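# Swing backboard clips outward into the frame groove

## Task

Rotate each metal clip on the backboard outward so that its free end lodges in the groove along the inner wall of the frame, keeping the backboard held in place; every clip must end up this way.

## Robot and tools

ROBOT. Two arms, left_arm and right_arm, each on its own mounting plate joined to a shared metal frame behind them. Each arm has six revolute joints and a two-finger gripper. Calibrated root positions in the scene frame: left_arm about (-0.007, +0.371, +0.168) m, right_arm about (-0.009, -0.307, +0.168) m. If a result reports something as too close, the plate and its half of the frame count as part of that arm.

FRAME. All hand positions, orientations and velocities are in the scene frame: origin at table-top height midway between the two nominal bases, +x pointing out over the table, +z up, left_arm on the +y side (arm names do not match image left and right). Positions are in metres, orientations as quaternions wxyz. A gripper's fingers point along its own +z and close along its y; end_effector_position is the point between the pads, roughly 1 cm short of the tips. Reported hand poses may be off by a few centimetres, more when stretched out.

ROW LAYOUT. Every commanded row is one flat list of 14 numbers, each in [-1, 1], covering both arms even if one stays still: first left_arm's six joint values then its opening, then right_arm's six joint values then its opening. Within each arm the joint order is: wrist pitch (joint4), shoulder (joint2), elbow (joint3), waist (joint1), wrist roll (joint6), wrist yaw (joint5). Joint values are offsets, not poses: they are scaled so that 1.0 equals 1.202 rad for the waist, 1.258 for the shoulder, 1.3 for the elbow, 2.073 for wrist pitch and 2.022 for wrist yaw and wrist roll, and they are added to the arm's Joint targets as they stood when the action (or move) began, not to the previous row. Sending the same offset again therefore moves further. Sending 0 for all six joints re-commands the current targets. The opening value is absolute: +1 fully open, -1 fully shut; to leave a gripper unchanged, resend its present command (0 is a real half-way command).

JOINT RANGES (rad): waist -2.618 to 3.054, shoulder 0.000 to 3.142, elbow 0.000 to 3.142, wrist pitch -1.571 to 1.571, wrist yaw -1.571 to 1.571, wrist roll -2.094 to 2.094. An action asking any joint to exceed an end by over 0.059 rad is rejected for both arms; a bad first action rejects the whole call. True ends can differ by up to 0.059 rad; a request beyond the true end is clipped and the result may say "joint sent to its limit".

TOOLS.
execute_actions(actions, cameras): actions is a list of actions; each action is a list of up to 15 rows, one row per 1/30 s control step, the last row held until 15 steps (0.5 s) pass. An empty list simply returns state and images. cameras picks images: omitted, null or ["all"] for all, [] for none; names are cam_high, cam_left_wrist, cam_right_wrist (each 896x504).
move(target, speed, blend, opening_speed, blocking, cameras): target is one 14-number row or a list of up to 15 rows, all offsets counted from the same starting Joint targets. Joints travel together along paths, so hands follow curves, with no obstacle avoidance. speed is rad/s for the joint with most travel, 0.01 to 2, default 0.5; one value or one per target. blend (rad) rounds corners at intermediate targets; 0 stops at each. opening_speed (at least 0.2 per second on the -1..+1 scale) ramps finger commands; use it near its minimum on delicate parts. blocking=false returns after about 0.5 s while motion continues. The result adds a move: line: done, off_target, moving, held or fault, plus the farthest-off joint per arm; done does not prove contact or its absence.
wait(seconds 0 to 10, cameras): lets time pass holding commands; a running move continues.
stop(cameras): brakes a running move.
zoom_image(camera, region): region [x0, y0, x1, y1] in pixels of that camera's latest image, top-left origin, at most 504 by 504.
read_manual(section): licence texts only.
finished_scene(scene): ends the scene with its current number; irreversible, so only call it once all clips are seated and stay so without the robot.

RESULTS. Joint positions and velocities come per arm in the joint order above (rad, rad/s) followed by finger-pad gap (m, 0.094 open). Joint targets are what the next offsets add to. grip_measured uses the opening scale and may read slightly wide when empty or narrower than a squeezed part; it tracks your command even after contact, so it does not reveal touch. grip_effort_nm is motor effort (negative closing) with offset and friction residue. Joint torques include gravity, have offsets, and joints 2 to 4 wrap sign beyond ±28 N m. "joint command not followed" means the clearance check altered targets. Step readings list joint angles at some steps. Each joint's target may only lead its measured angle by a limited amount, and targets that would move a gripper over 200 mm are scaled back, so big moves take several actions.

CAMERAS. cam_high is fixed overhead; the wrist cameras ride on each gripper and may lag during motion. Calibration (K, distortion, T_world_to_cam) is given but can be slightly off.

CAUTIONS. Do not drop parts, release moving parts, slam, or push very hard; a firm collision between the two arms can end the scene in failure. Anything leaving the table fails the task. An arm blocked by an object keeps pushing until you command its targets back past its measured angles. Holding loads or straining toward unreachable poses heats motors: MOTOR HOT warns at 75 °C, at 90 °C the arm folds and idles, at 100 °C it goes limp. Occasional external tugs may disturb held or loose objects. Time keeps running while you think, so plan tersely.

Each tool is called after "Request:" as name(argument=value, ...), one argument or row to a line, values as JSON.

## Session

Request:
execute_actions(
  actions=[],
)

Scene clock: 0.00 s.
left_arm: end_effector_position=(+0.4017, +0.1615, +0.1787) grip_measured=+1.000 grip_effort_nm=n/a end_effector_quat_wxyz=(+0.625, +0.507, +0.498, -0.323) | right_arm: end_effector_position=(+0.3931, -0.3847, +0.1115) grip_measured=+1.000 grip_effort_nm=n/a end_effector_quat_wxyz=(+0.350, +0.261, +0.823, -0.362)
Joint names: [wrist pitch, shoulder, elbow, waist, wrist roll, wrist yaw]
Joint positions: left_arm=[1.513 2.524 0.922 -0.17 0.429 1.156 0.094] | right_arm=[0.251 2.261 0.933 0.201 0.52 1.024 0.094]
Joint velocities: within noise
Joint torques (N m): no reading
Motor temperatures (°C): left_arm=[20 22 16 18 18 18 17] | right_arm=[17 18 21 18 21 19 17]
Heat: left arm: 22 °C; right arm: 21 °C.
Joint targets: left_arm=[1.497 2.527 0.922 -0.170 0.427 1.157] | right_arm=[0.251 2.251 0.938 0.201 0.523 1.040]
Tool commands: left_gripper/opening=+1.0 right_gripper/opening=+1.0

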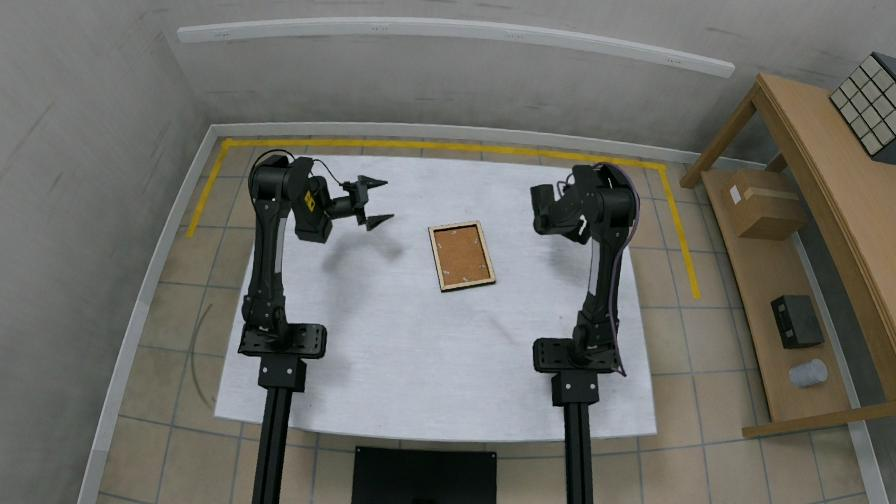

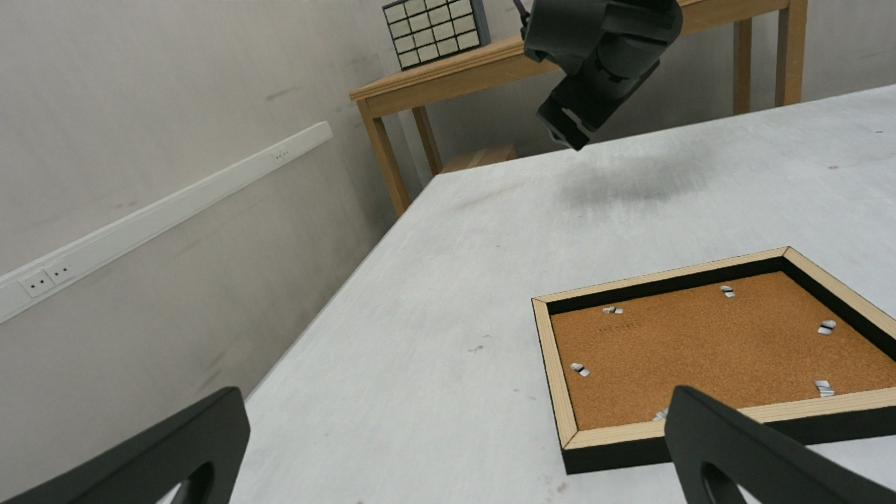

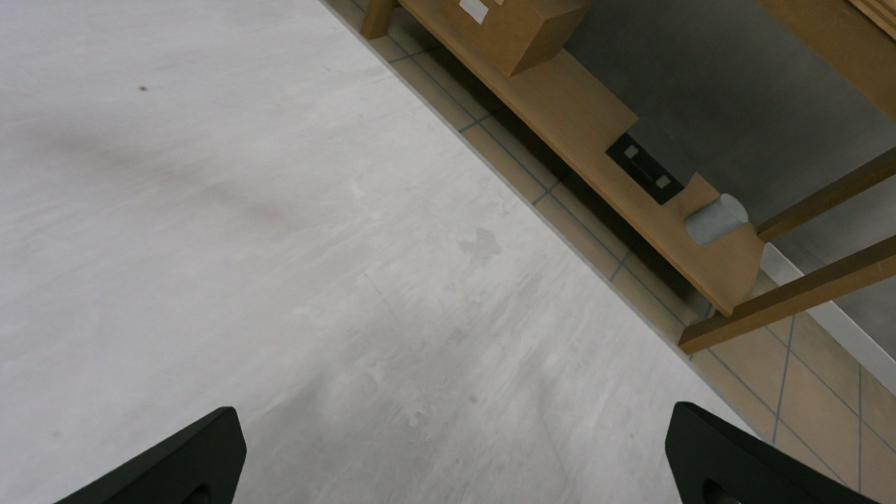

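Request:
zoom_image(
  camera="cam_high",
  region=[420, 210, 505, 300],
)

Request:
zoom_image(
  camera="cam_left_wrist",
  region=[520, 230, 896, 490],
)

Scaled by 5.600.

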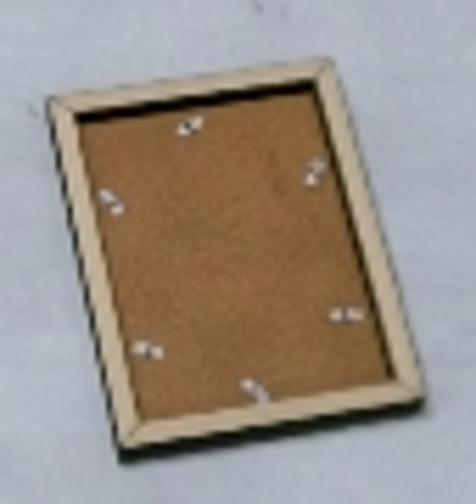

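Scaled by 1.340.

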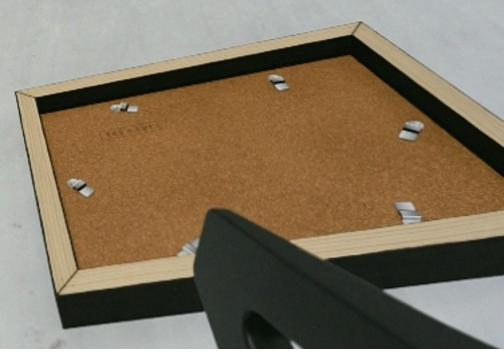

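Request:
move(
  target=[0,0,0,0,0,0,1,-0.5933,0.0306,0.5846,0.4052,0,-0.5143,1],
  speed=0.8,
)

Scene clock: 76.10 s.
left_arm: end_effector_position=(+0.4017, +0.1615, +0.1787) grip_measured=+1.000 grip_effort_nm=-0.017 end_effector_quat_wxyz=(+0.625, +0.507, +0.498, -0.323) | right_arm: end_effector_position=(+0.3243, -0.0418, +0.1508) grip_measured=+1.000 grip_effort_nm=-0.046 end_effector_quat_wxyz=(-0.008, -0.076, +0.997, +0.013)
Joint names: [wrist pitch, shoulder, elbow, waist, wrist roll, wrist yaw]
Joint positions: left_arm=[1.513 2.524 0.922 -0.17 0.429 1.156 0.094] | right_arm=[-0.969 2.276 1.672 0.69 0.52 0.009 0.094]
Joint velocities: within noise
Joint torques (N m): left_arm=[1.05 -10.35 2.91 -0.28 0.01 0.11] | right_arm=[0.27 -11.34 7.1 0.43 -0.01 -0.11]
Motor temperatures (°C): left_arm=[24 25 17 18 18 18 17] | right_arm=[18 22 22 18 21 19 17]
Heat: left arm: 25 °C; right arm: 22 °C.
Joint targets: left_arm=[1.497 2.527 0.922 -0.170 0.427 1.157] | right_arm=[-0.978 2.290 1.698 0.688 0.523 0.000]
move: done
camera_calibration:
cam_right_wrist: T_world_to_cam=[[0.143602, -0.989571, -0.0113206, -0.0894271], [-0.895313, -0.134781, 0.424556, 0.263112], [-0.421654, -0.0508317, -0.905331, 0.360436], [0, 0, 0, 1]] pos_world=[0.400389, -0.0347103, 0.213595]

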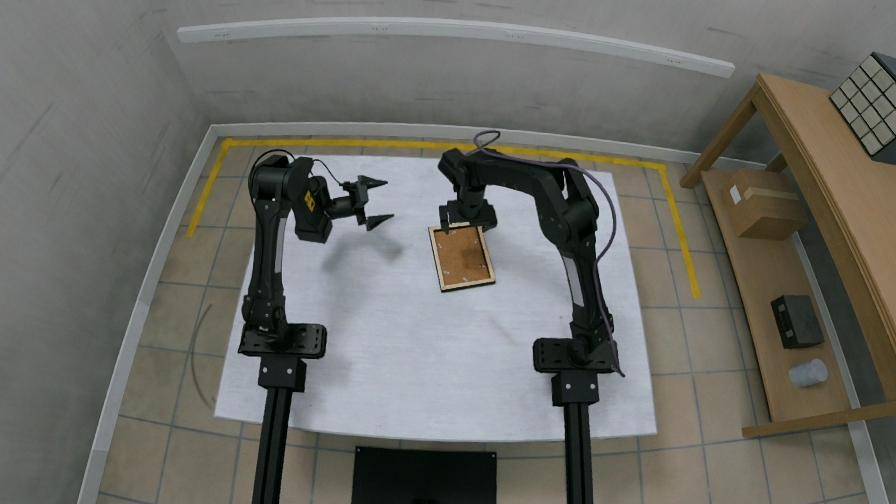

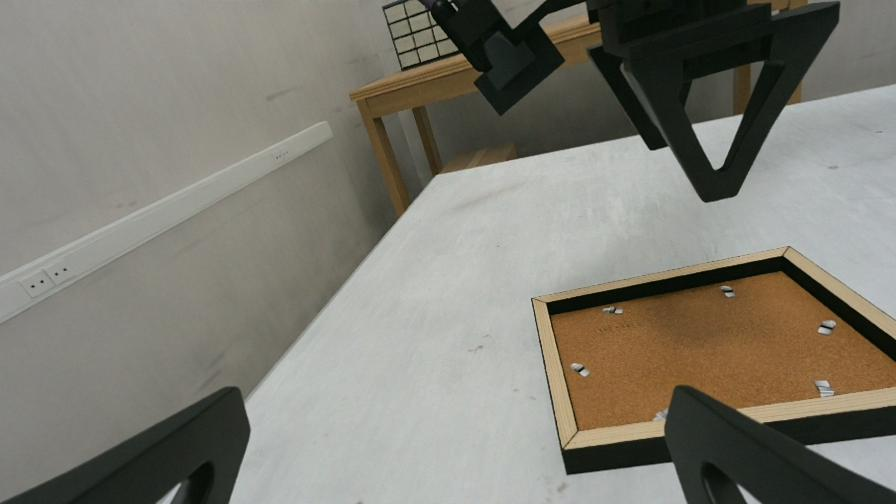

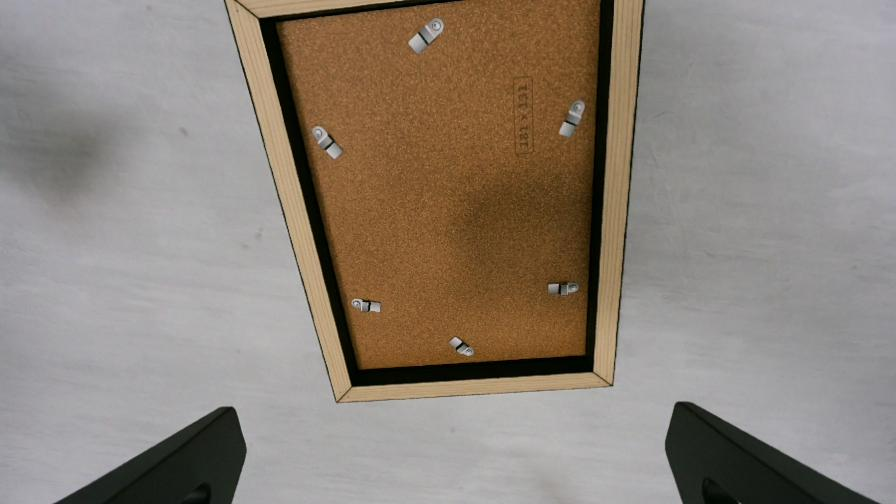

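Request:
zoom_image(
  camera="cam_right_wrist",
  region=[270, 0, 640, 190],
)

Request:
zoom_image(
  camera="cam_right_wrist",
  region=[310, 240, 630, 410],
)

Scaled by 1.362.

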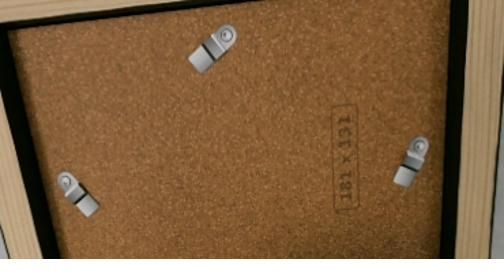

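Scaled by 1.575.

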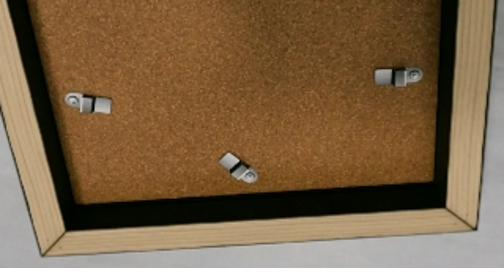

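Request:
move(
  target=[0,0,0,0,0,0,1,0.1109,0.1685,-0.01,-0.1111,-0.1103,0,-1],
  speed=0.4,
  cameras=["cam_right_wrist","cam_high"],
)

Scene clock: 190.33 s.
left_arm: end_effector_position=(+0.4017, +0.1615, +0.1787) grip_measured=+1.000 grip_effort_nm=-0.032 end_effector_quat_wxyz=(+0.625, +0.507, +0.498, -0.323) | right_arm: end_effector_position=(+0.3646, -0.0798, +0.0569) grip_measured=-0.993 grip_effort_nm=-0.398 end_effector_quat_wxyz=(-0.014, -0.114, +0.993, +0.013)
Joint names: [wrist pitch, shoulder, elbow, waist, wrist roll, wrist yaw]
Joint positions: left_arm=[1.513 2.524 0.922 -0.17 0.429 1.156 0.094] | right_arm=[-0.76 2.496 1.672 0.554 0.308 0.005 0]
Joint velocities: within noise
Joint torques (N m): left_arm=[1.04 -10.29 2.81 -0.42 0 0.11] | right_arm=[0.45 -13.07 5.64 0.65 -0.11 -0.09]
Motor temperatures (°C): left_arm=[26 27 17 18 18 18 17] | right_arm=[17 26 24 18 21 19 17]
Heat: left arm: 27 °C; right arm: 26 °C.
Joint targets: left_arm=[1.497 2.527 0.922 -0.170 0.427 1.157] | right_arm=[-0.749 2.502 1.685 0.555 0.300 0.000]
move: done
camera_calibration:
cam_right_wrist: T_world_to_cam=[[0.219272, -0.975589, -0.0120704, -0.160375], [-0.877381, -0.20258, 0.434929, 0.32141], [-0.426757, -0.0847776, -0.900384, 0.289364], [0, 0, 0, 1]] pos_world=[0.440653, -0.0668173, 0.118812]
Images, in order (width x height): cam_high 896x504, cam_right_wrist 896x504.

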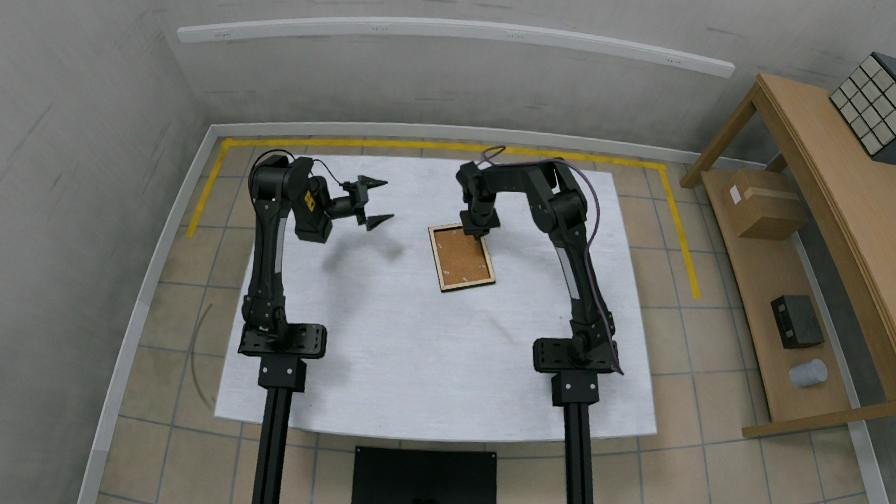

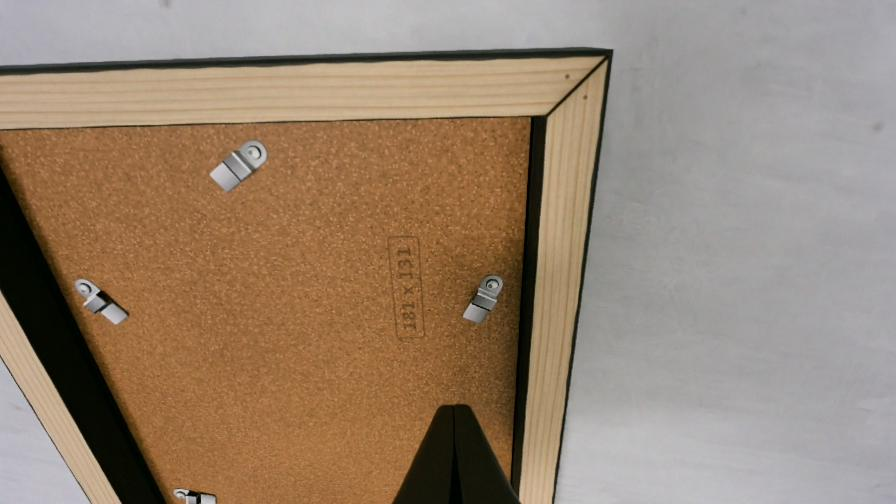

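Request:
zoom_image(
  camera="cam_right_wrist",
  region=[370, 250, 570, 480],
)

Scaled by 2.191.

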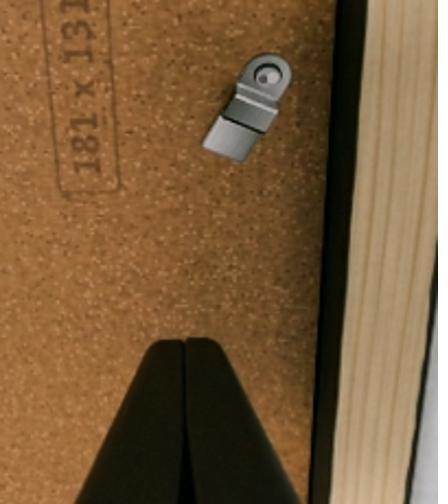

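Request:
move(
  target=[0,0,0,0,0,0,1,0.0227,0.066,0.0277,0.007,0,0,-1],
  speed=0.2,
  cameras=["cam_right_wrist"],
)

Request:
zoom_image(
  camera="cam_right_wrist",
  region=[350, 150, 650, 500],
)

Scene clock: 237.23 s.
left_arm: end_effector_position=(+0.4017, +0.1615, +0.1787) grip_measured=+1.000 grip_effort_nm=-0.027 end_effector_quat_wxyz=(+0.625, +0.507, +0.498, -0.323) | right_arm: end_effector_position=(+0.3654, -0.0781, +0.0287) grip_measured=-0.993 grip_effort_nm=-0.398 end_effector_quat_wxyz=(-0.018, -0.115, +0.993, +0.011)
Joint names: [wrist pitch, shoulder, elbow, waist, wrist roll, wrist yaw]
Joint positions: left_arm=[1.513 2.524 0.922 -0.17 0.429 1.156 0.094] | right_arm=[-0.713 2.574 1.694 0.554 0.307 0.005 0]
Joint velocities: within noise
Joint torques (N m): left_arm=[1.03 -10.37 2.81 -0.43 0.01 0.12] | right_arm=[0.42 -12.74 6.57 1.48 -0.11 -0.09]
Motor temperatures (°C): left_arm=[27 27 17 18 18 18 17] | right_arm=[17 27 23 18 21 19 17]
Heat: left arm: 27 °C; right arm: 27 °C.
Joint targets: left_arm=[1.497 2.527 0.922 -0.170 0.427 1.157] | right_arm=[-0.702 2.585 1.721 0.563 0.300 0.000]
move: done
camera_calibration:
cam_right_wrist: T_world_to_cam=[[0.220625, -0.975311, -0.00962393, -0.1597], [-0.87408, -0.202084, 0.441753, 0.333338], [-0.432792, -0.0890497, -0.897085, 0.266269], [0, 0, 0, 1]] pos_world=[0.441837, -0.0646836, 0.0900758]
Images, in order (width x height): cam_right_wrist 896x504.

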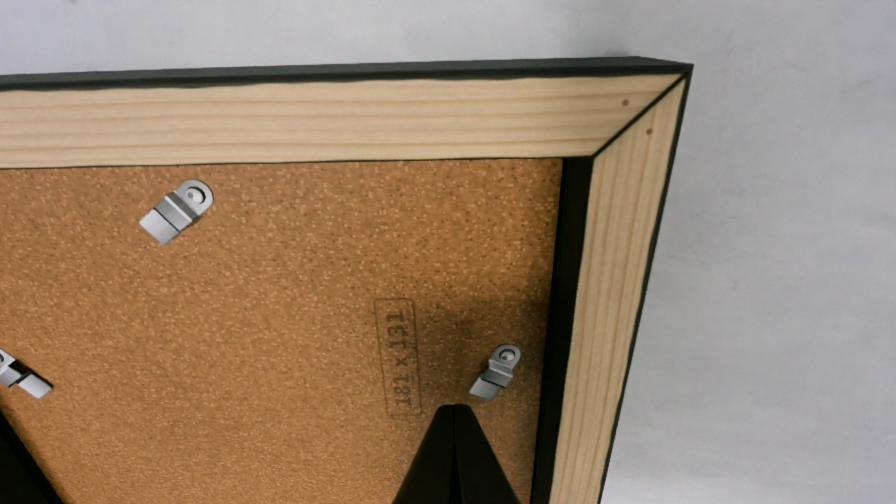

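Scaled by 1.440.

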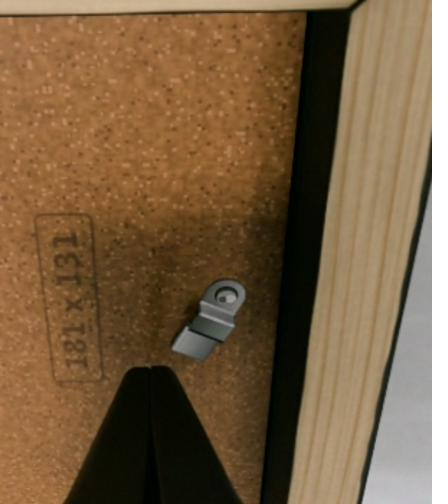

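Request:
move(
  target=[0,0,0,0,0,0,1,0.0123,0.0072,0,0.0075,0,0,-1],
  speed=0.1,
  cameras=["cam_right_wrist"],
)

Request:
zoom_image(
  camera="cam_right_wrist",
  region=[350, 200, 600, 500],
)

Scene clock: 262.17 s.
left_arm: end_effector_position=(+0.4017, +0.1615, +0.1787) grip_measured=+1.000 grip_effort_nm=-0.022 end_effector_quat_wxyz=(+0.625, +0.507, +0.498, -0.323) | right_arm: end_effector_position=(+0.3675, -0.0718, +0.0271) grip_measured=-0.993 grip_effort_nm=-0.398 end_effector_quat_wxyz=(-0.009, -0.120, +0.993, +0.015)
Joint names: [wrist pitch, shoulder, elbow, waist, wrist roll, wrist yaw]
Joint positions: left_arm=[1.513 2.524 0.922 -0.17 0.429 1.156 0.094] | right_arm=[-0.688 2.578 1.694 0.563 0.307 0.005 0]
Joint velocities: within noise
Joint torques (N m): left_arm=[1.08 -10.32 2.91 -0.34 -0.02 0.08] | right_arm=[0.47 -12.36 6.58 1.46 -0.1 -0.07]
Motor temperatures (°C): left_arm=[27 28 17 18 18 18 17] | right_arm=[17 28 24 18 21 19 17]
Heat: left arm: 28 °C; right arm: 28 °C.
Joint targets: left_arm=[1.497 2.527 0.922 -0.170 0.427 1.157] | right_arm=[-0.676 2.594 1.721 0.572 0.300 0.000]
move: done
camera_calibration:
cam_right_wrist: T_world_to_cam=[[0.22934, -0.973213, -0.0161354, -0.15693], [-0.880035, -0.214408, 0.423754, 0.339017], [-0.415862, -0.082984, -0.905634, 0.260686], [0, 0, 0, 1]] pos_world=[0.442746, -0.0584057, 0.0898944]
Images, in order (width x height): cam_right_wrist 896x504.

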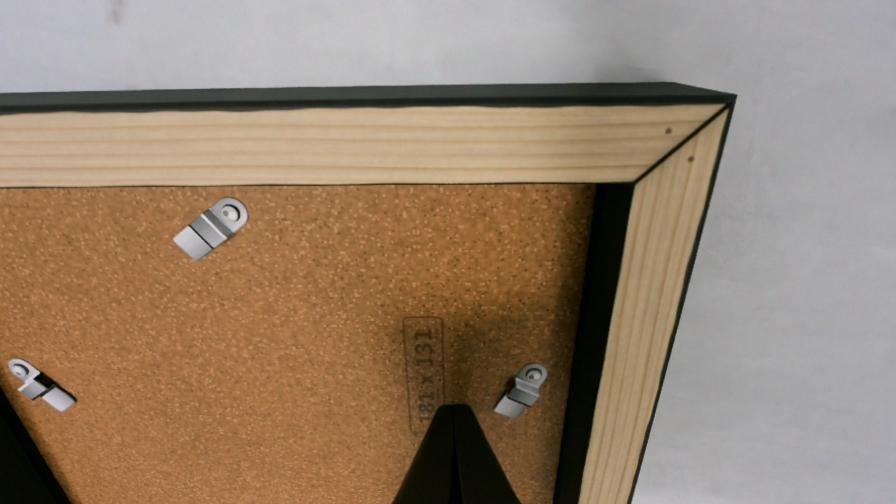

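Scaled by 1.680.

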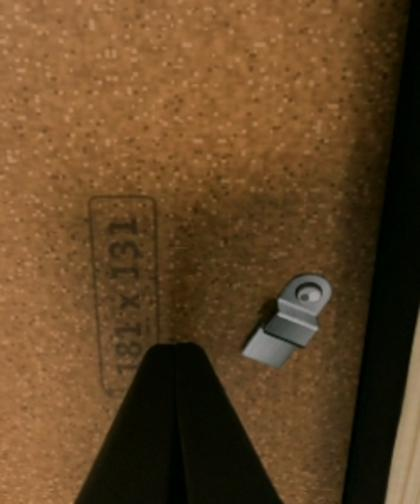

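Request:
move(
  target=[0,0,0,0,0,0,1,0.0048,0.008,0,0,0,0,-1],
  speed=0.1,
  cameras=["cam_right_wrist"],
)

Request:
zoom_image(
  camera="cam_right_wrist",
  region=[400, 300, 600, 500],
)

Scene clock: 268.67 s.
left_arm: end_effector_position=(+0.4017, +0.1615, +0.1787) grip_measured=+1.000 grip_effort_nm=-0.017 end_effector_quat_wxyz=(+0.625, +0.507, +0.498, -0.323) | right_arm: end_effector_position=(+0.3671, -0.0718, +0.0225) grip_measured=-0.993 grip_effort_nm=-0.393 end_effector_quat_wxyz=(-0.009, -0.120, +0.993, +0.015)
Joint names: [wrist pitch, shoulder, elbow, waist, wrist roll, wrist yaw]
Joint positions: left_arm=[1.513 2.524 0.922 -0.17 0.429 1.156 0.094] | right_arm=[-0.678 2.589 1.694 0.563 0.307 0.005 0]
Joint velocities: within noise
Joint torques (N m): left_arm=[1.03 -10.19 2.86 -0.39 0.01 0.09] | right_arm=[0.49 -12.42 6.53 1.48 -0.1 -0.08]
Motor temperatures (°C): left_arm=[27 28 17 18 18 18 17] | right_arm=[17 28 24 18 21 19 17]
Heat: left arm: 28 °C; right arm: 28 °C.
Joint targets: left_arm=[1.497 2.527 0.922 -0.170 0.427 1.157] | right_arm=[-0.666 2.604 1.721 0.572 0.300 0.000]
move: done
camera_calibration:
cam_right_wrist: T_world_to_cam=[[0.229359, -0.973212, -0.0158993, -0.156947], [-0.879752, -0.214267, 0.424412, 0.340492], [-0.41645, -0.0833554, -0.90533, 0.256603], [0, 0, 0, 1]] pos_world=[0.442408, -0.0583973, 0.0853063]
Images, in order (width x height): cam_right_wrist 896x504.

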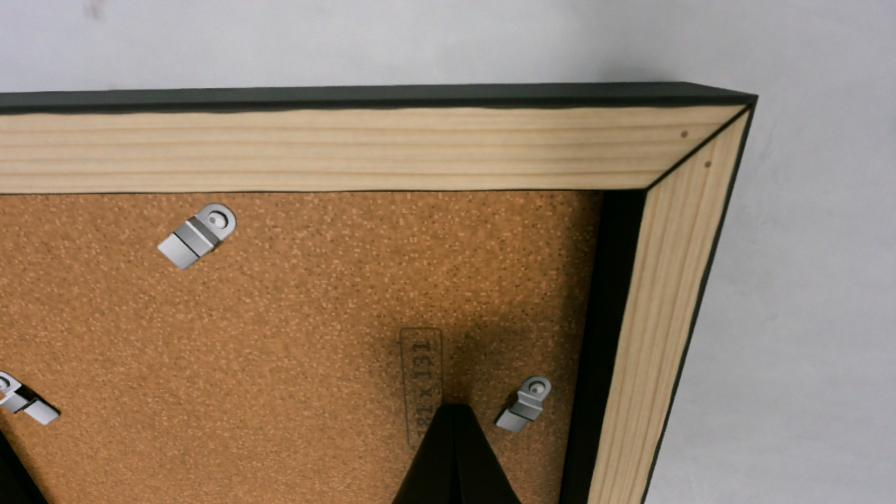

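Scaled by 2.520.

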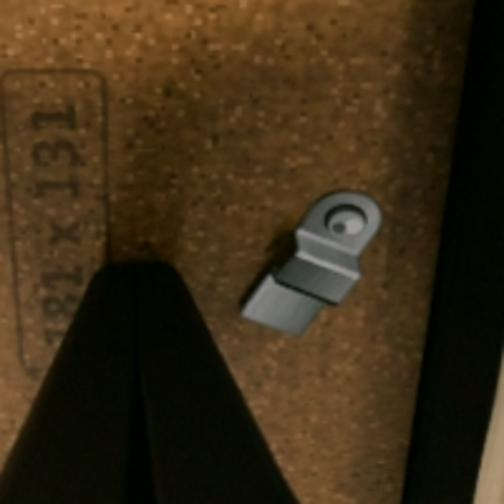

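Request:
move(
  target=[0,0,0,0,0,0,1,0.0048,-0.007,-0.0144,-0.0158,-0.0094,0,-1],
  speed=0.05,
  cameras=["cam_right_wrist"],
)

Request:
zoom_image(
  camera="cam_right_wrist",
  region=[400, 300, 600, 500],
)

Scene clock: 285.77 s.
left_arm: end_effector_position=(+0.4017, +0.1615, +0.1787) grip_measured=+1.000 grip_effort_nm=-0.032 end_effector_quat_wxyz=(+0.625, +0.507, +0.498, -0.323) | right_arm: end_effector_position=(+0.3701, -0.0718, +0.0225) grip_measured=-0.993 grip_effort_nm=-0.403 end_effector_quat_wxyz=(-0.004, -0.127, +0.992, +0.017)
Joint names: [wrist pitch, shoulder, elbow, waist, wrist roll, wrist yaw]
Joint positions: left_arm=[1.513 2.524 0.922 -0.17 0.429 1.156 0.094] | right_arm=[-0.668 2.589 1.694 0.56 0.289 0.005 0]
Joint velocities: within noise
Joint torques (N m): left_arm=[1.03 -10.26 2.85 -0.35 -0.01 0.1] | right_arm=[0.5 -13.27 5.15 -0.01 -0.1 -0.08]
Motor temperatures (°C): left_arm=[27 28 17 18 18 18 17] | right_arm=[17 26 24 18 21 19 17]
Heat: left arm: 28 °C; right arm: 26 °C.
Joint targets: left_arm=[1.497 2.527 0.922 -0.170 0.427 1.157] | right_arm=[-0.656 2.596 1.702 0.553 0.281 0.000]
move: done
camera_calibration:
cam_right_wrist: T_world_to_cam=[[0.243197, -0.969788, -0.0191199, -0.162416], [-0.880508, -0.228991, 0.415053, 0.342578], [-0.406892, -0.0841047, -0.909596, 0.254297], [0, 0, 0, 1]] pos_world=[0.444613, -0.0576744, 0.086014]
Images, in order (width x height): cam_right_wrist 896x504.

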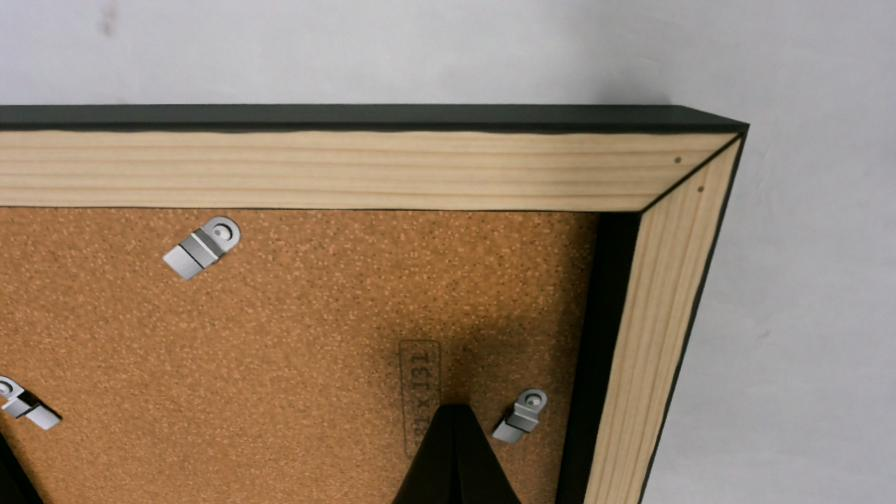

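Scaled by 2.520.

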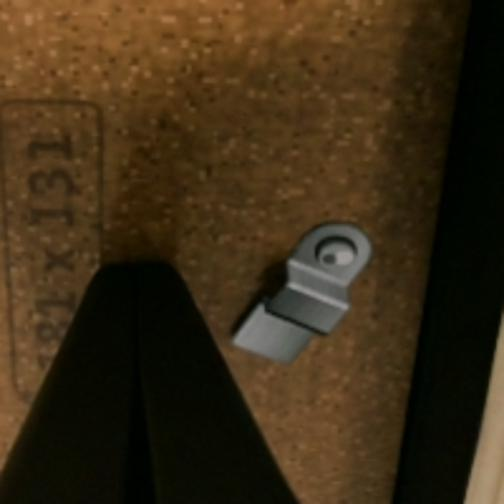

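Request:
move(
  target=[
    [0,0,0,0,0,0,1,-0.0159,0,0,0,0,0,-1],
    [0,0,0,0,0,0,1,-0.0159,0,0,-0.02,-0.008,0,-1],
  ],
  speed=0.05,
  cameras=["cam_right_wrist"],
)

Request:
zoom_image(
  camera="cam_right_wrist",
  region=[400, 300, 600, 500],
)

Scene clock: 303.57 s.
left_arm: end_effector_position=(+0.4017, +0.1615, +0.1787) grip_measured=+1.000 grip_effort_nm=-0.032 end_effector_quat_wxyz=(+0.625, +0.507, +0.498, -0.323) | right_arm: end_effector_position=(+0.3704, -0.0784, +0.0222) grip_measured=-0.993 grip_effort_nm=-0.398 end_effector_quat_wxyz=(-0.013, -0.125, +0.992, +0.021)
Joint names: [wrist pitch, shoulder, elbow, waist, wrist roll, wrist yaw]
Joint positions: left_arm=[1.513 2.524 0.922 -0.17 0.429 1.156 0.094] | right_arm=[-0.681 2.589 1.694 0.542 0.273 -0.008 0]
Joint velocities: within noise
Joint torques (N m): left_arm=[1.06 -10.29 2.8 -0.43 0.03 0.12] | right_arm=[0.26 -13.24 5.07 -0.53 -0.11 0.04]
Motor temperatures (°C): left_arm=[27 28 17 18 18 18 17] | right_arm=[17 26 23 18 21 19 17]
Heat: left arm: 28 °C; right arm: 26 °C.
Joint targets: left_arm=[1.497 2.527 0.922 -0.170 0.427 1.157] | right_arm=[-0.689 2.596 1.702 0.529 0.265 0.000]
move: done
camera_calibration:
cam_right_wrist: T_world_to_cam=[[0.240679, -0.970204, -0.0278917, -0.167802], [-0.873626, -0.229063, 0.429311, 0.338548], [-0.422908, -0.0789593, -0.902726, 0.259839], [0, 0, 0, 1]] pos_world=[0.446039, -0.0647372, 0.0845412]
Images, in order (width x height): cam_right_wrist 896x504.

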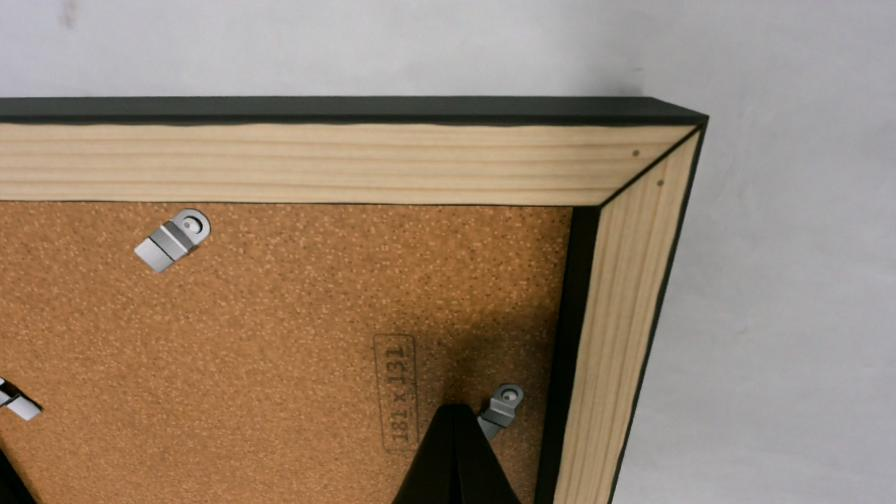

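Scaled by 2.520.

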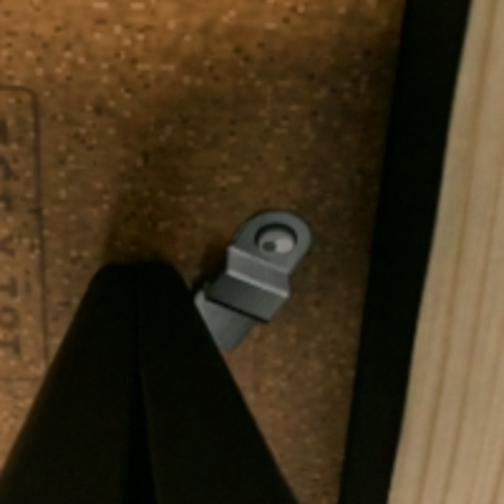

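Request:
move(
  target=[
    [0,0,0,0,0,0,1,-0.0085,0,0,0,0,0,-1],
    [0,0,0,0,0,0,1,-0.0085,0,0,-0.015,-0.0089,0,-1],
  ],
  speed=0.05,
  cameras=["cam_right_wrist"],
)

Request:
zoom_image(
  camera="cam_right_wrist",
  region=[400, 300, 600, 500],
)

Scene clock: 318.40 s.
left_arm: end_effector_position=(+0.4017, +0.1615, +0.1787) grip_measured=+1.000 grip_effort_nm=-0.027 end_effector_quat_wxyz=(+0.625, +0.507, +0.498, -0.323) | right_arm: end_effector_position=(+0.3702, -0.0860, +0.0221) grip_measured=-0.993 grip_effort_nm=-0.398 end_effector_quat_wxyz=(-0.021, -0.126, +0.992, +0.021)
Joint names: [wrist pitch, shoulder, elbow, waist, wrist roll, wrist yaw]
Joint positions: left_arm=[1.513 2.524 0.922 -0.17 0.429 1.156 0.094] | right_arm=[-0.697 2.589 1.694 0.524 0.255 -0.015 0]
Joint velocities: within noise
Joint torques (N m): left_arm=[1.06 -10.3 2.89 -0.39 0 0.09] | right_arm=[0.22 -13.2 5.09 -0.59 -0.12 0.12]
Motor temperatures (°C): left_arm=[27 28 17 18 18 18 17] | right_arm=[17 26 23 18 21 19 17]
Heat: left arm: 28 °C; right arm: 26 °C.
Joint targets: left_arm=[1.497 2.527 0.922 -0.170 0.427 1.157] | right_arm=[-0.707 2.596 1.702 0.511 0.247 0.000]
move: done
camera_calibration:
cam_right_wrist: T_world_to_cam=[[0.241421, -0.969942, -0.0304728, -0.175342], [-0.865807, -0.229472, 0.444658, 0.333439], [-0.438285, -0.0809663, -0.895182, 0.264344], [0, 0, 0, 1]] pos_world=[0.446883, -0.0721533, 0.0830264]
Images, in order (width x height): cam_right_wrist 896x504.

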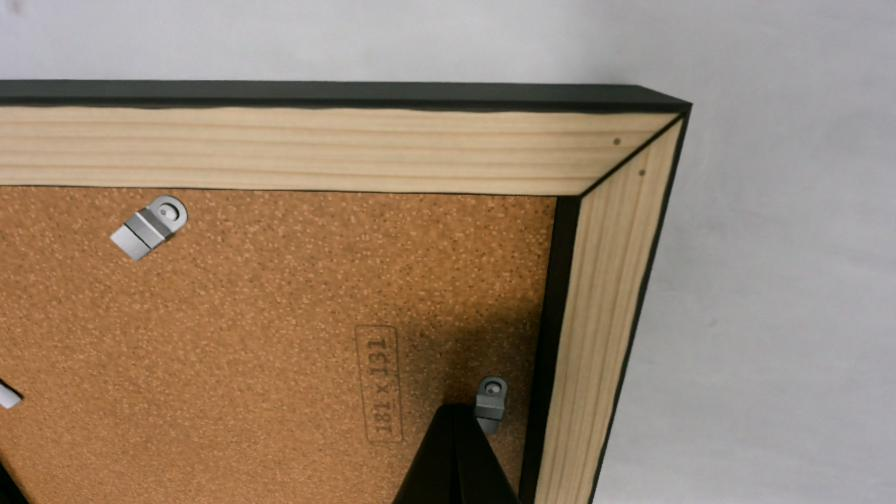

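Scaled by 2.520.

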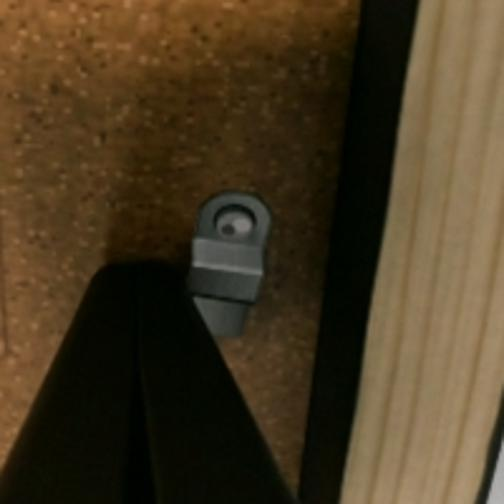

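Request:
move(
  target=[-1,-0.0938,0.6608,0,0.7473,-0.5722,0.06,0,0,0,0,0,0,-1],
  speed=1.0,
  cameras=["cam_high"],
)

Request:
move(
  target=[-0.1722,0,0,-0.7088,0,0,0.06,0,0,0,0,0,0,-1],
  speed=0.5,
)

Scene clock: 400.67 s.
left_arm: end_effector_position=(+0.5230, +0.3082, +0.1094) grip_measured=+0.062 grip_effort_nm=-0.129 end_effector_quat_wxyz=(+0.117, +0.840, +0.516, +0.116) | right_arm: end_effector_position=(+0.3702, -0.0860, +0.0221) grip_measured=-0.993 grip_effort_nm=-0.403 end_effector_quat_wxyz=(-0.021, -0.126, +0.992, +0.021)
Joint names: [wrist pitch, shoulder, elbow, waist, wrist roll, wrist yaw]
Joint positions: left_arm=[-0.554 2.437 1.766 -0.17 1.931 0.007 0.05] | right_arm=[-0.697 2.589 1.694 0.524 0.254 -0.015 0]
Joint velocities: within noise
Joint torques (N m): left_arm=[0.35 -15.98 8.18 -0.5 0.1 -0.05] | right_arm=[0.22 -13.15 5.07 -0.61 -0.11 0.11]
Motor temperatures (°C): left_arm=[28 30 17 18 18 18 17] | right_arm=[17 27 23 18 21 19 17]
Heat: left arm: 30 °C; right arm: 27 °C.
Joint targets: left_arm=[-0.576 2.409 1.781 -0.170 1.939 0.001] | right_arm=[-0.707 2.596 1.702 0.511 0.247 0.000]
move: done
Images, in order (width x height): cam_high 896x504.

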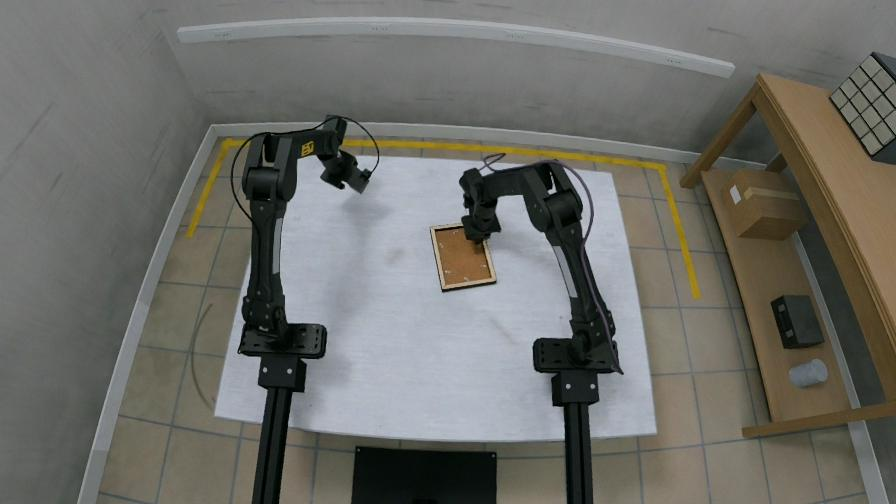

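Scene clock: 403.10 s.
left_arm: end_effector_position=(+0.2468, +0.0022, +0.1110) grip_measured=+0.062 grip_effort_nm=-0.125 end_effector_quat_wxyz=(+0.009, +0.992, +0.122, -0.016) | right_arm: end_effector_position=(+0.3702, -0.0860, +0.0221) grip_measured=-0.993 grip_effort_nm=-0.398 end_effector_quat_wxyz=(-0.021, -0.126, +0.992, +0.021)
Joint names: [wrist pitch, shoulder, elbow, waist, wrist roll, wrist yaw]
Joint positions: left_arm=[-0.916 2.437 1.766 -1.022 1.932 -0.001 0.05] | right_arm=[-0.697 2.589 1.694 0.524 0.254 -0.015 0]
Joint velocities: within noise
Joint torques (N m): left_arm=[-0.13 -15.49 7.64 -0.5 0.11 0.06] | right_arm=[0.23 -13.19 5.09 -0.57 -0.12 0.11]
Motor temperatures (°C): left_arm=[27 32 17 18 18 18 17] | right_arm=[17 27 23 18 21 19 17]
Heat: left arm: 32 °C; right arm: 27 °C.
Joint targets: left_arm=[-0.933 2.409 1.781 -1.022 1.938 0.001] | right_arm=[-0.707 2.596 1.702 0.511 0.247 0.000]
move: done
camera_calibration:
cam_left_wrist: T_world_to_cam=[[-0.223278, 0.973933, -0.0400108, 0.062538], [0.8951, 0.221111, 0.387176, -0.225574], [0.38593, 0.0506343, -0.921137, 0.0910477], [0, 0, 0, 1]] pos_world=[0.180736, -0.015641, 0.173706]
cam_right_wrist: T_world_to_cam=[[0.242531, -0.969664, -0.0305153, -0.175727], [-0.865563, -0.230485, 0.44461, 0.333262], [-0.438155, -0.0814185, -0.895205, 0.264257], [0, 0, 0, 1]] pos_world=[0.446864, -0.0720691, 0.0830303]

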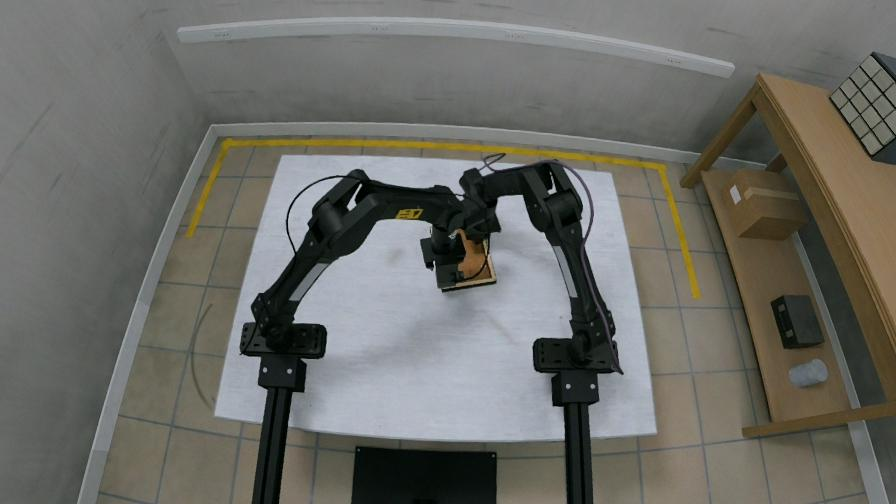

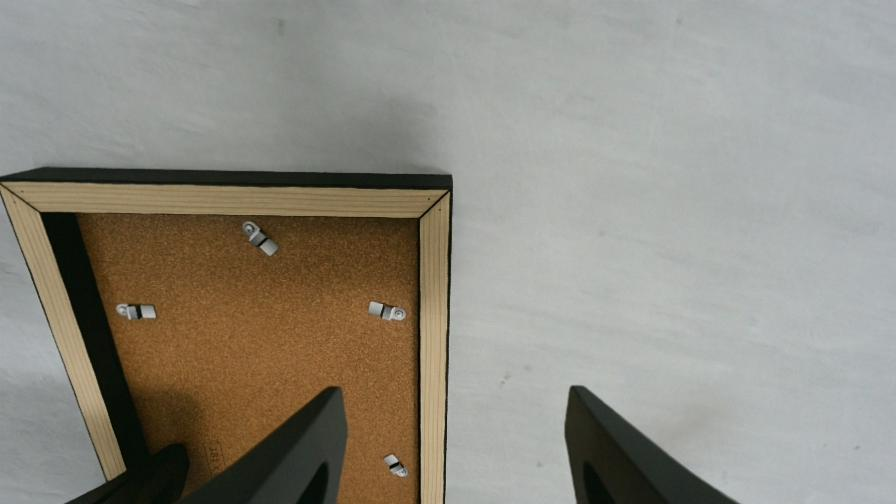

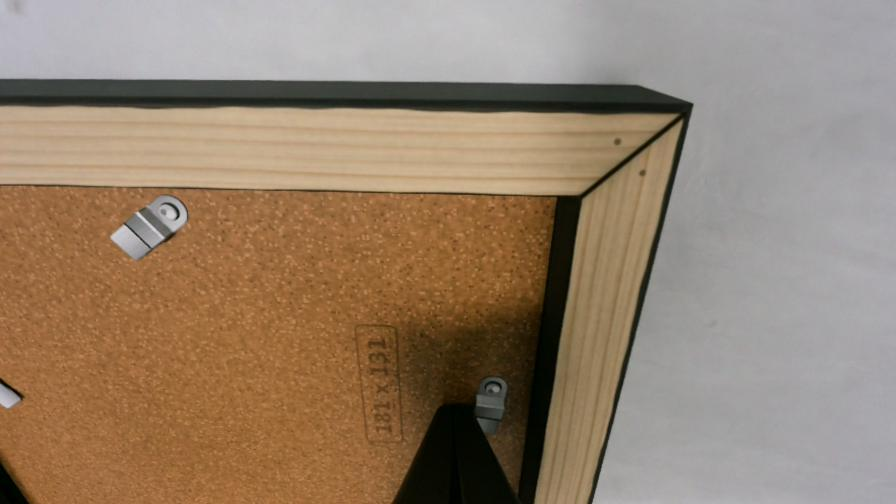

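Request:
zoom_image(
  camera="cam_high",
  region=[380, 140, 560, 300],
)

Scaled by 2.800.

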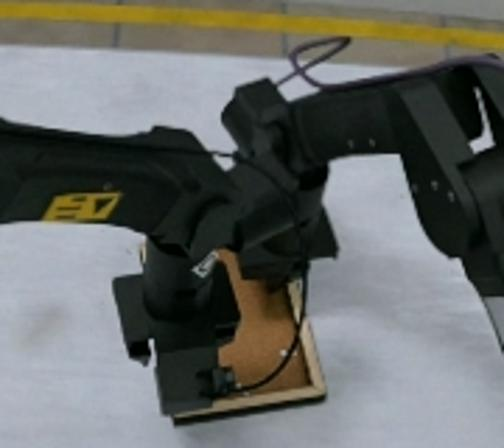

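Request:
move(
  target=[0,-0.325,0,0.7088,0,0,0.06,0,0,0,0,0,0,-1],
  speed=0.5,
  cameras=["cam_high","cam_right_wrist"],
)

Scene clock: 431.20 s.
left_arm: end_effector_position=(+0.4763, +0.3235, +0.2824) grip_measured=+0.062 grip_effort_nm=-0.129 end_effector_quat_wxyz=(+0.129, +0.835, +0.517, +0.139) | right_arm: end_effector_position=(+0.3702, -0.0860, +0.0221) grip_measured=-0.993 grip_effort_nm=-0.398 end_effector_quat_wxyz=(-0.021, -0.126, +0.992, +0.021)
Joint names: [wrist pitch, shoulder, elbow, waist, wrist roll, wrist yaw]
Joint positions: left_arm=[-0.918 2.022 1.766 -0.166 1.932 -0.002 0.05] | right_arm=[-0.697 2.589 1.694 0.524 0.254 -0.015 0]
Joint velocities: within noise
Joint torques (N m): left_arm=[0.48 -13.23 8.91 -0.81 0.11 0.08] | right_arm=[0.21 -13.19 5.08 -0.59 -0.1 0.11]
Motor temperatures (°C): left_arm=[25 39 18 18 18 18 17] | right_arm=[17 27 23 18 21 19 17]
Heat: left arm: 39 °C; right arm: 27 °C.
Joint targets: left_arm=[-0.933 2.000 1.781 -0.171 1.939 0.000] | right_arm=[-0.707 2.596 1.702 0.511 0.247 0.000]
move: done
camera_calibration:
cam_right_wrist: T_world_to_cam=[[0.242531, -0.969664, -0.0305153, -0.175727], [-0.865563, -0.230485, 0.44461, 0.333262], [-0.438155, -0.0814185, -0.895205, 0.264257], [0, 0, 0, 1]] pos_world=[0.446864, -0.0720691, 0.0830303]
Images, in order (width x height): cam_high 896x504, cam_right_wrist 896x504.

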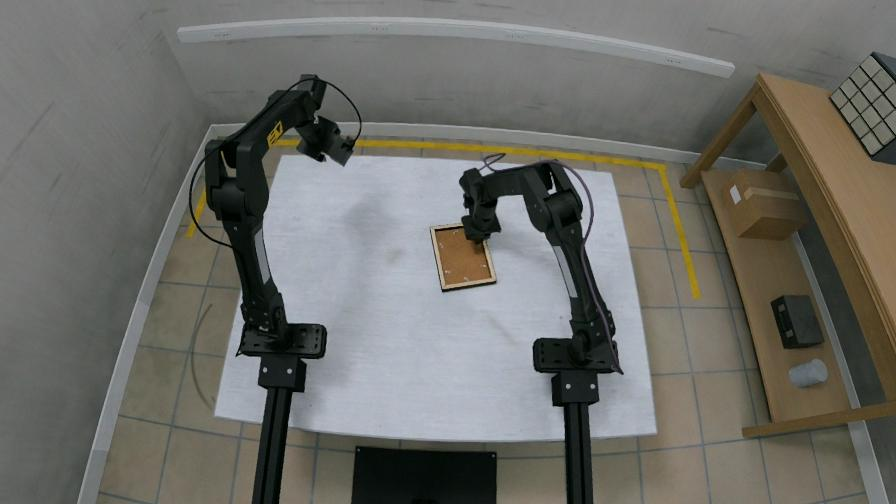

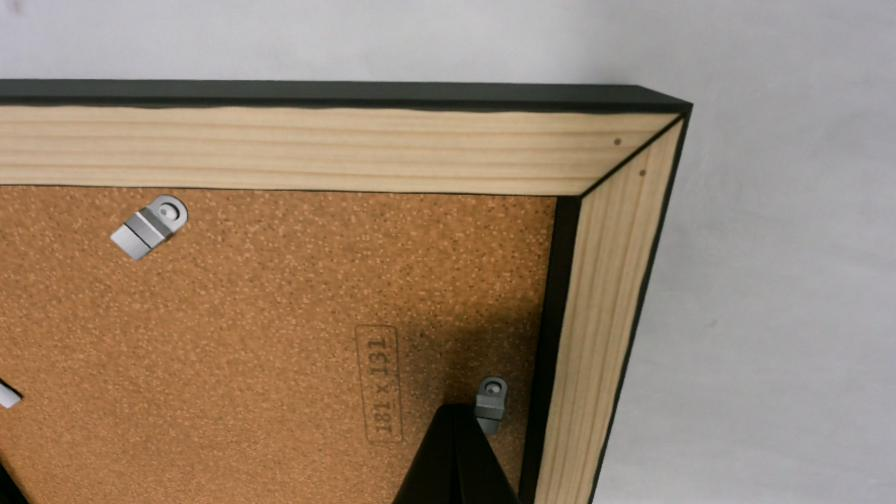

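Request:
move(
  target=[0,0,0,0,0,0,0.06,-0.0344,-0.0631,-0.0062,0,0,0,-1],
  speed=0.2,
  cameras=["cam_right_wrist"],
)

Scene clock: 446.67 s.
left_arm: end_effector_position=(+0.4763, +0.3235, +0.2824) grip_measured=+0.062 grip_effort_nm=-0.120 end_effector_quat_wxyz=(+0.129, +0.835, +0.517, +0.139) | right_arm: end_effector_position=(+0.3645, -0.0939, +0.0372) grip_measured=-0.993 grip_effort_nm=-0.398 end_effector_quat_wxyz=(-0.038, -0.123, +0.992, +0.012)
Joint names: [wrist pitch, shoulder, elbow, waist, wrist roll, wrist yaw]
Joint positions: left_arm=[-0.918 2.022 1.766 -0.166 1.932 -0.002 0.05] | right_arm=[-0.769 2.553 1.694 0.517 0.254 -0.011 0]
Joint velocities: within noise
Joint torques (N m): left_arm=[0.51 -13.18 8.84 -0.81 0.1 0.06] | right_arm=[0.15 -17.31 4.57 -0.02 -0.11 0.08]
Motor temperatures (°C): left_arm=[25 38 19 18 18 18 17] | right_arm=[17 28 23 18 21 19 18]
Heat: left arm: 38 °C; right arm: 28 °C.
Joint targets: left_arm=[-0.933 2.000 1.781 -0.171 1.939 0.000] | right_arm=[-0.778 2.516 1.694 0.511 0.247 0.001]
move: off_target (right_arm); right_arm: the shoulder is farthest, 0.037 rad from its target
camera_calibration:
cam_right_wrist: T_world_to_cam=[[0.236697, -0.971425, -0.0175448, -0.180113], [-0.852489, -0.216312, 0.47589, 0.315143], [-0.466086, -0.0976848, -0.87933, 0.282726], [0, 0, 0, 1]] pos_world=[0.443063, -0.0791793, 0.0954761]
Images, in order (width x height): cam_right_wrist 896x504.

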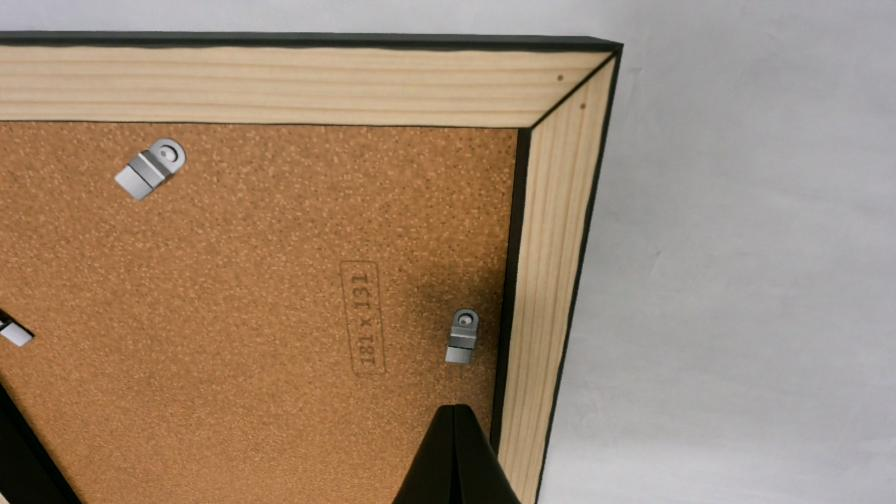

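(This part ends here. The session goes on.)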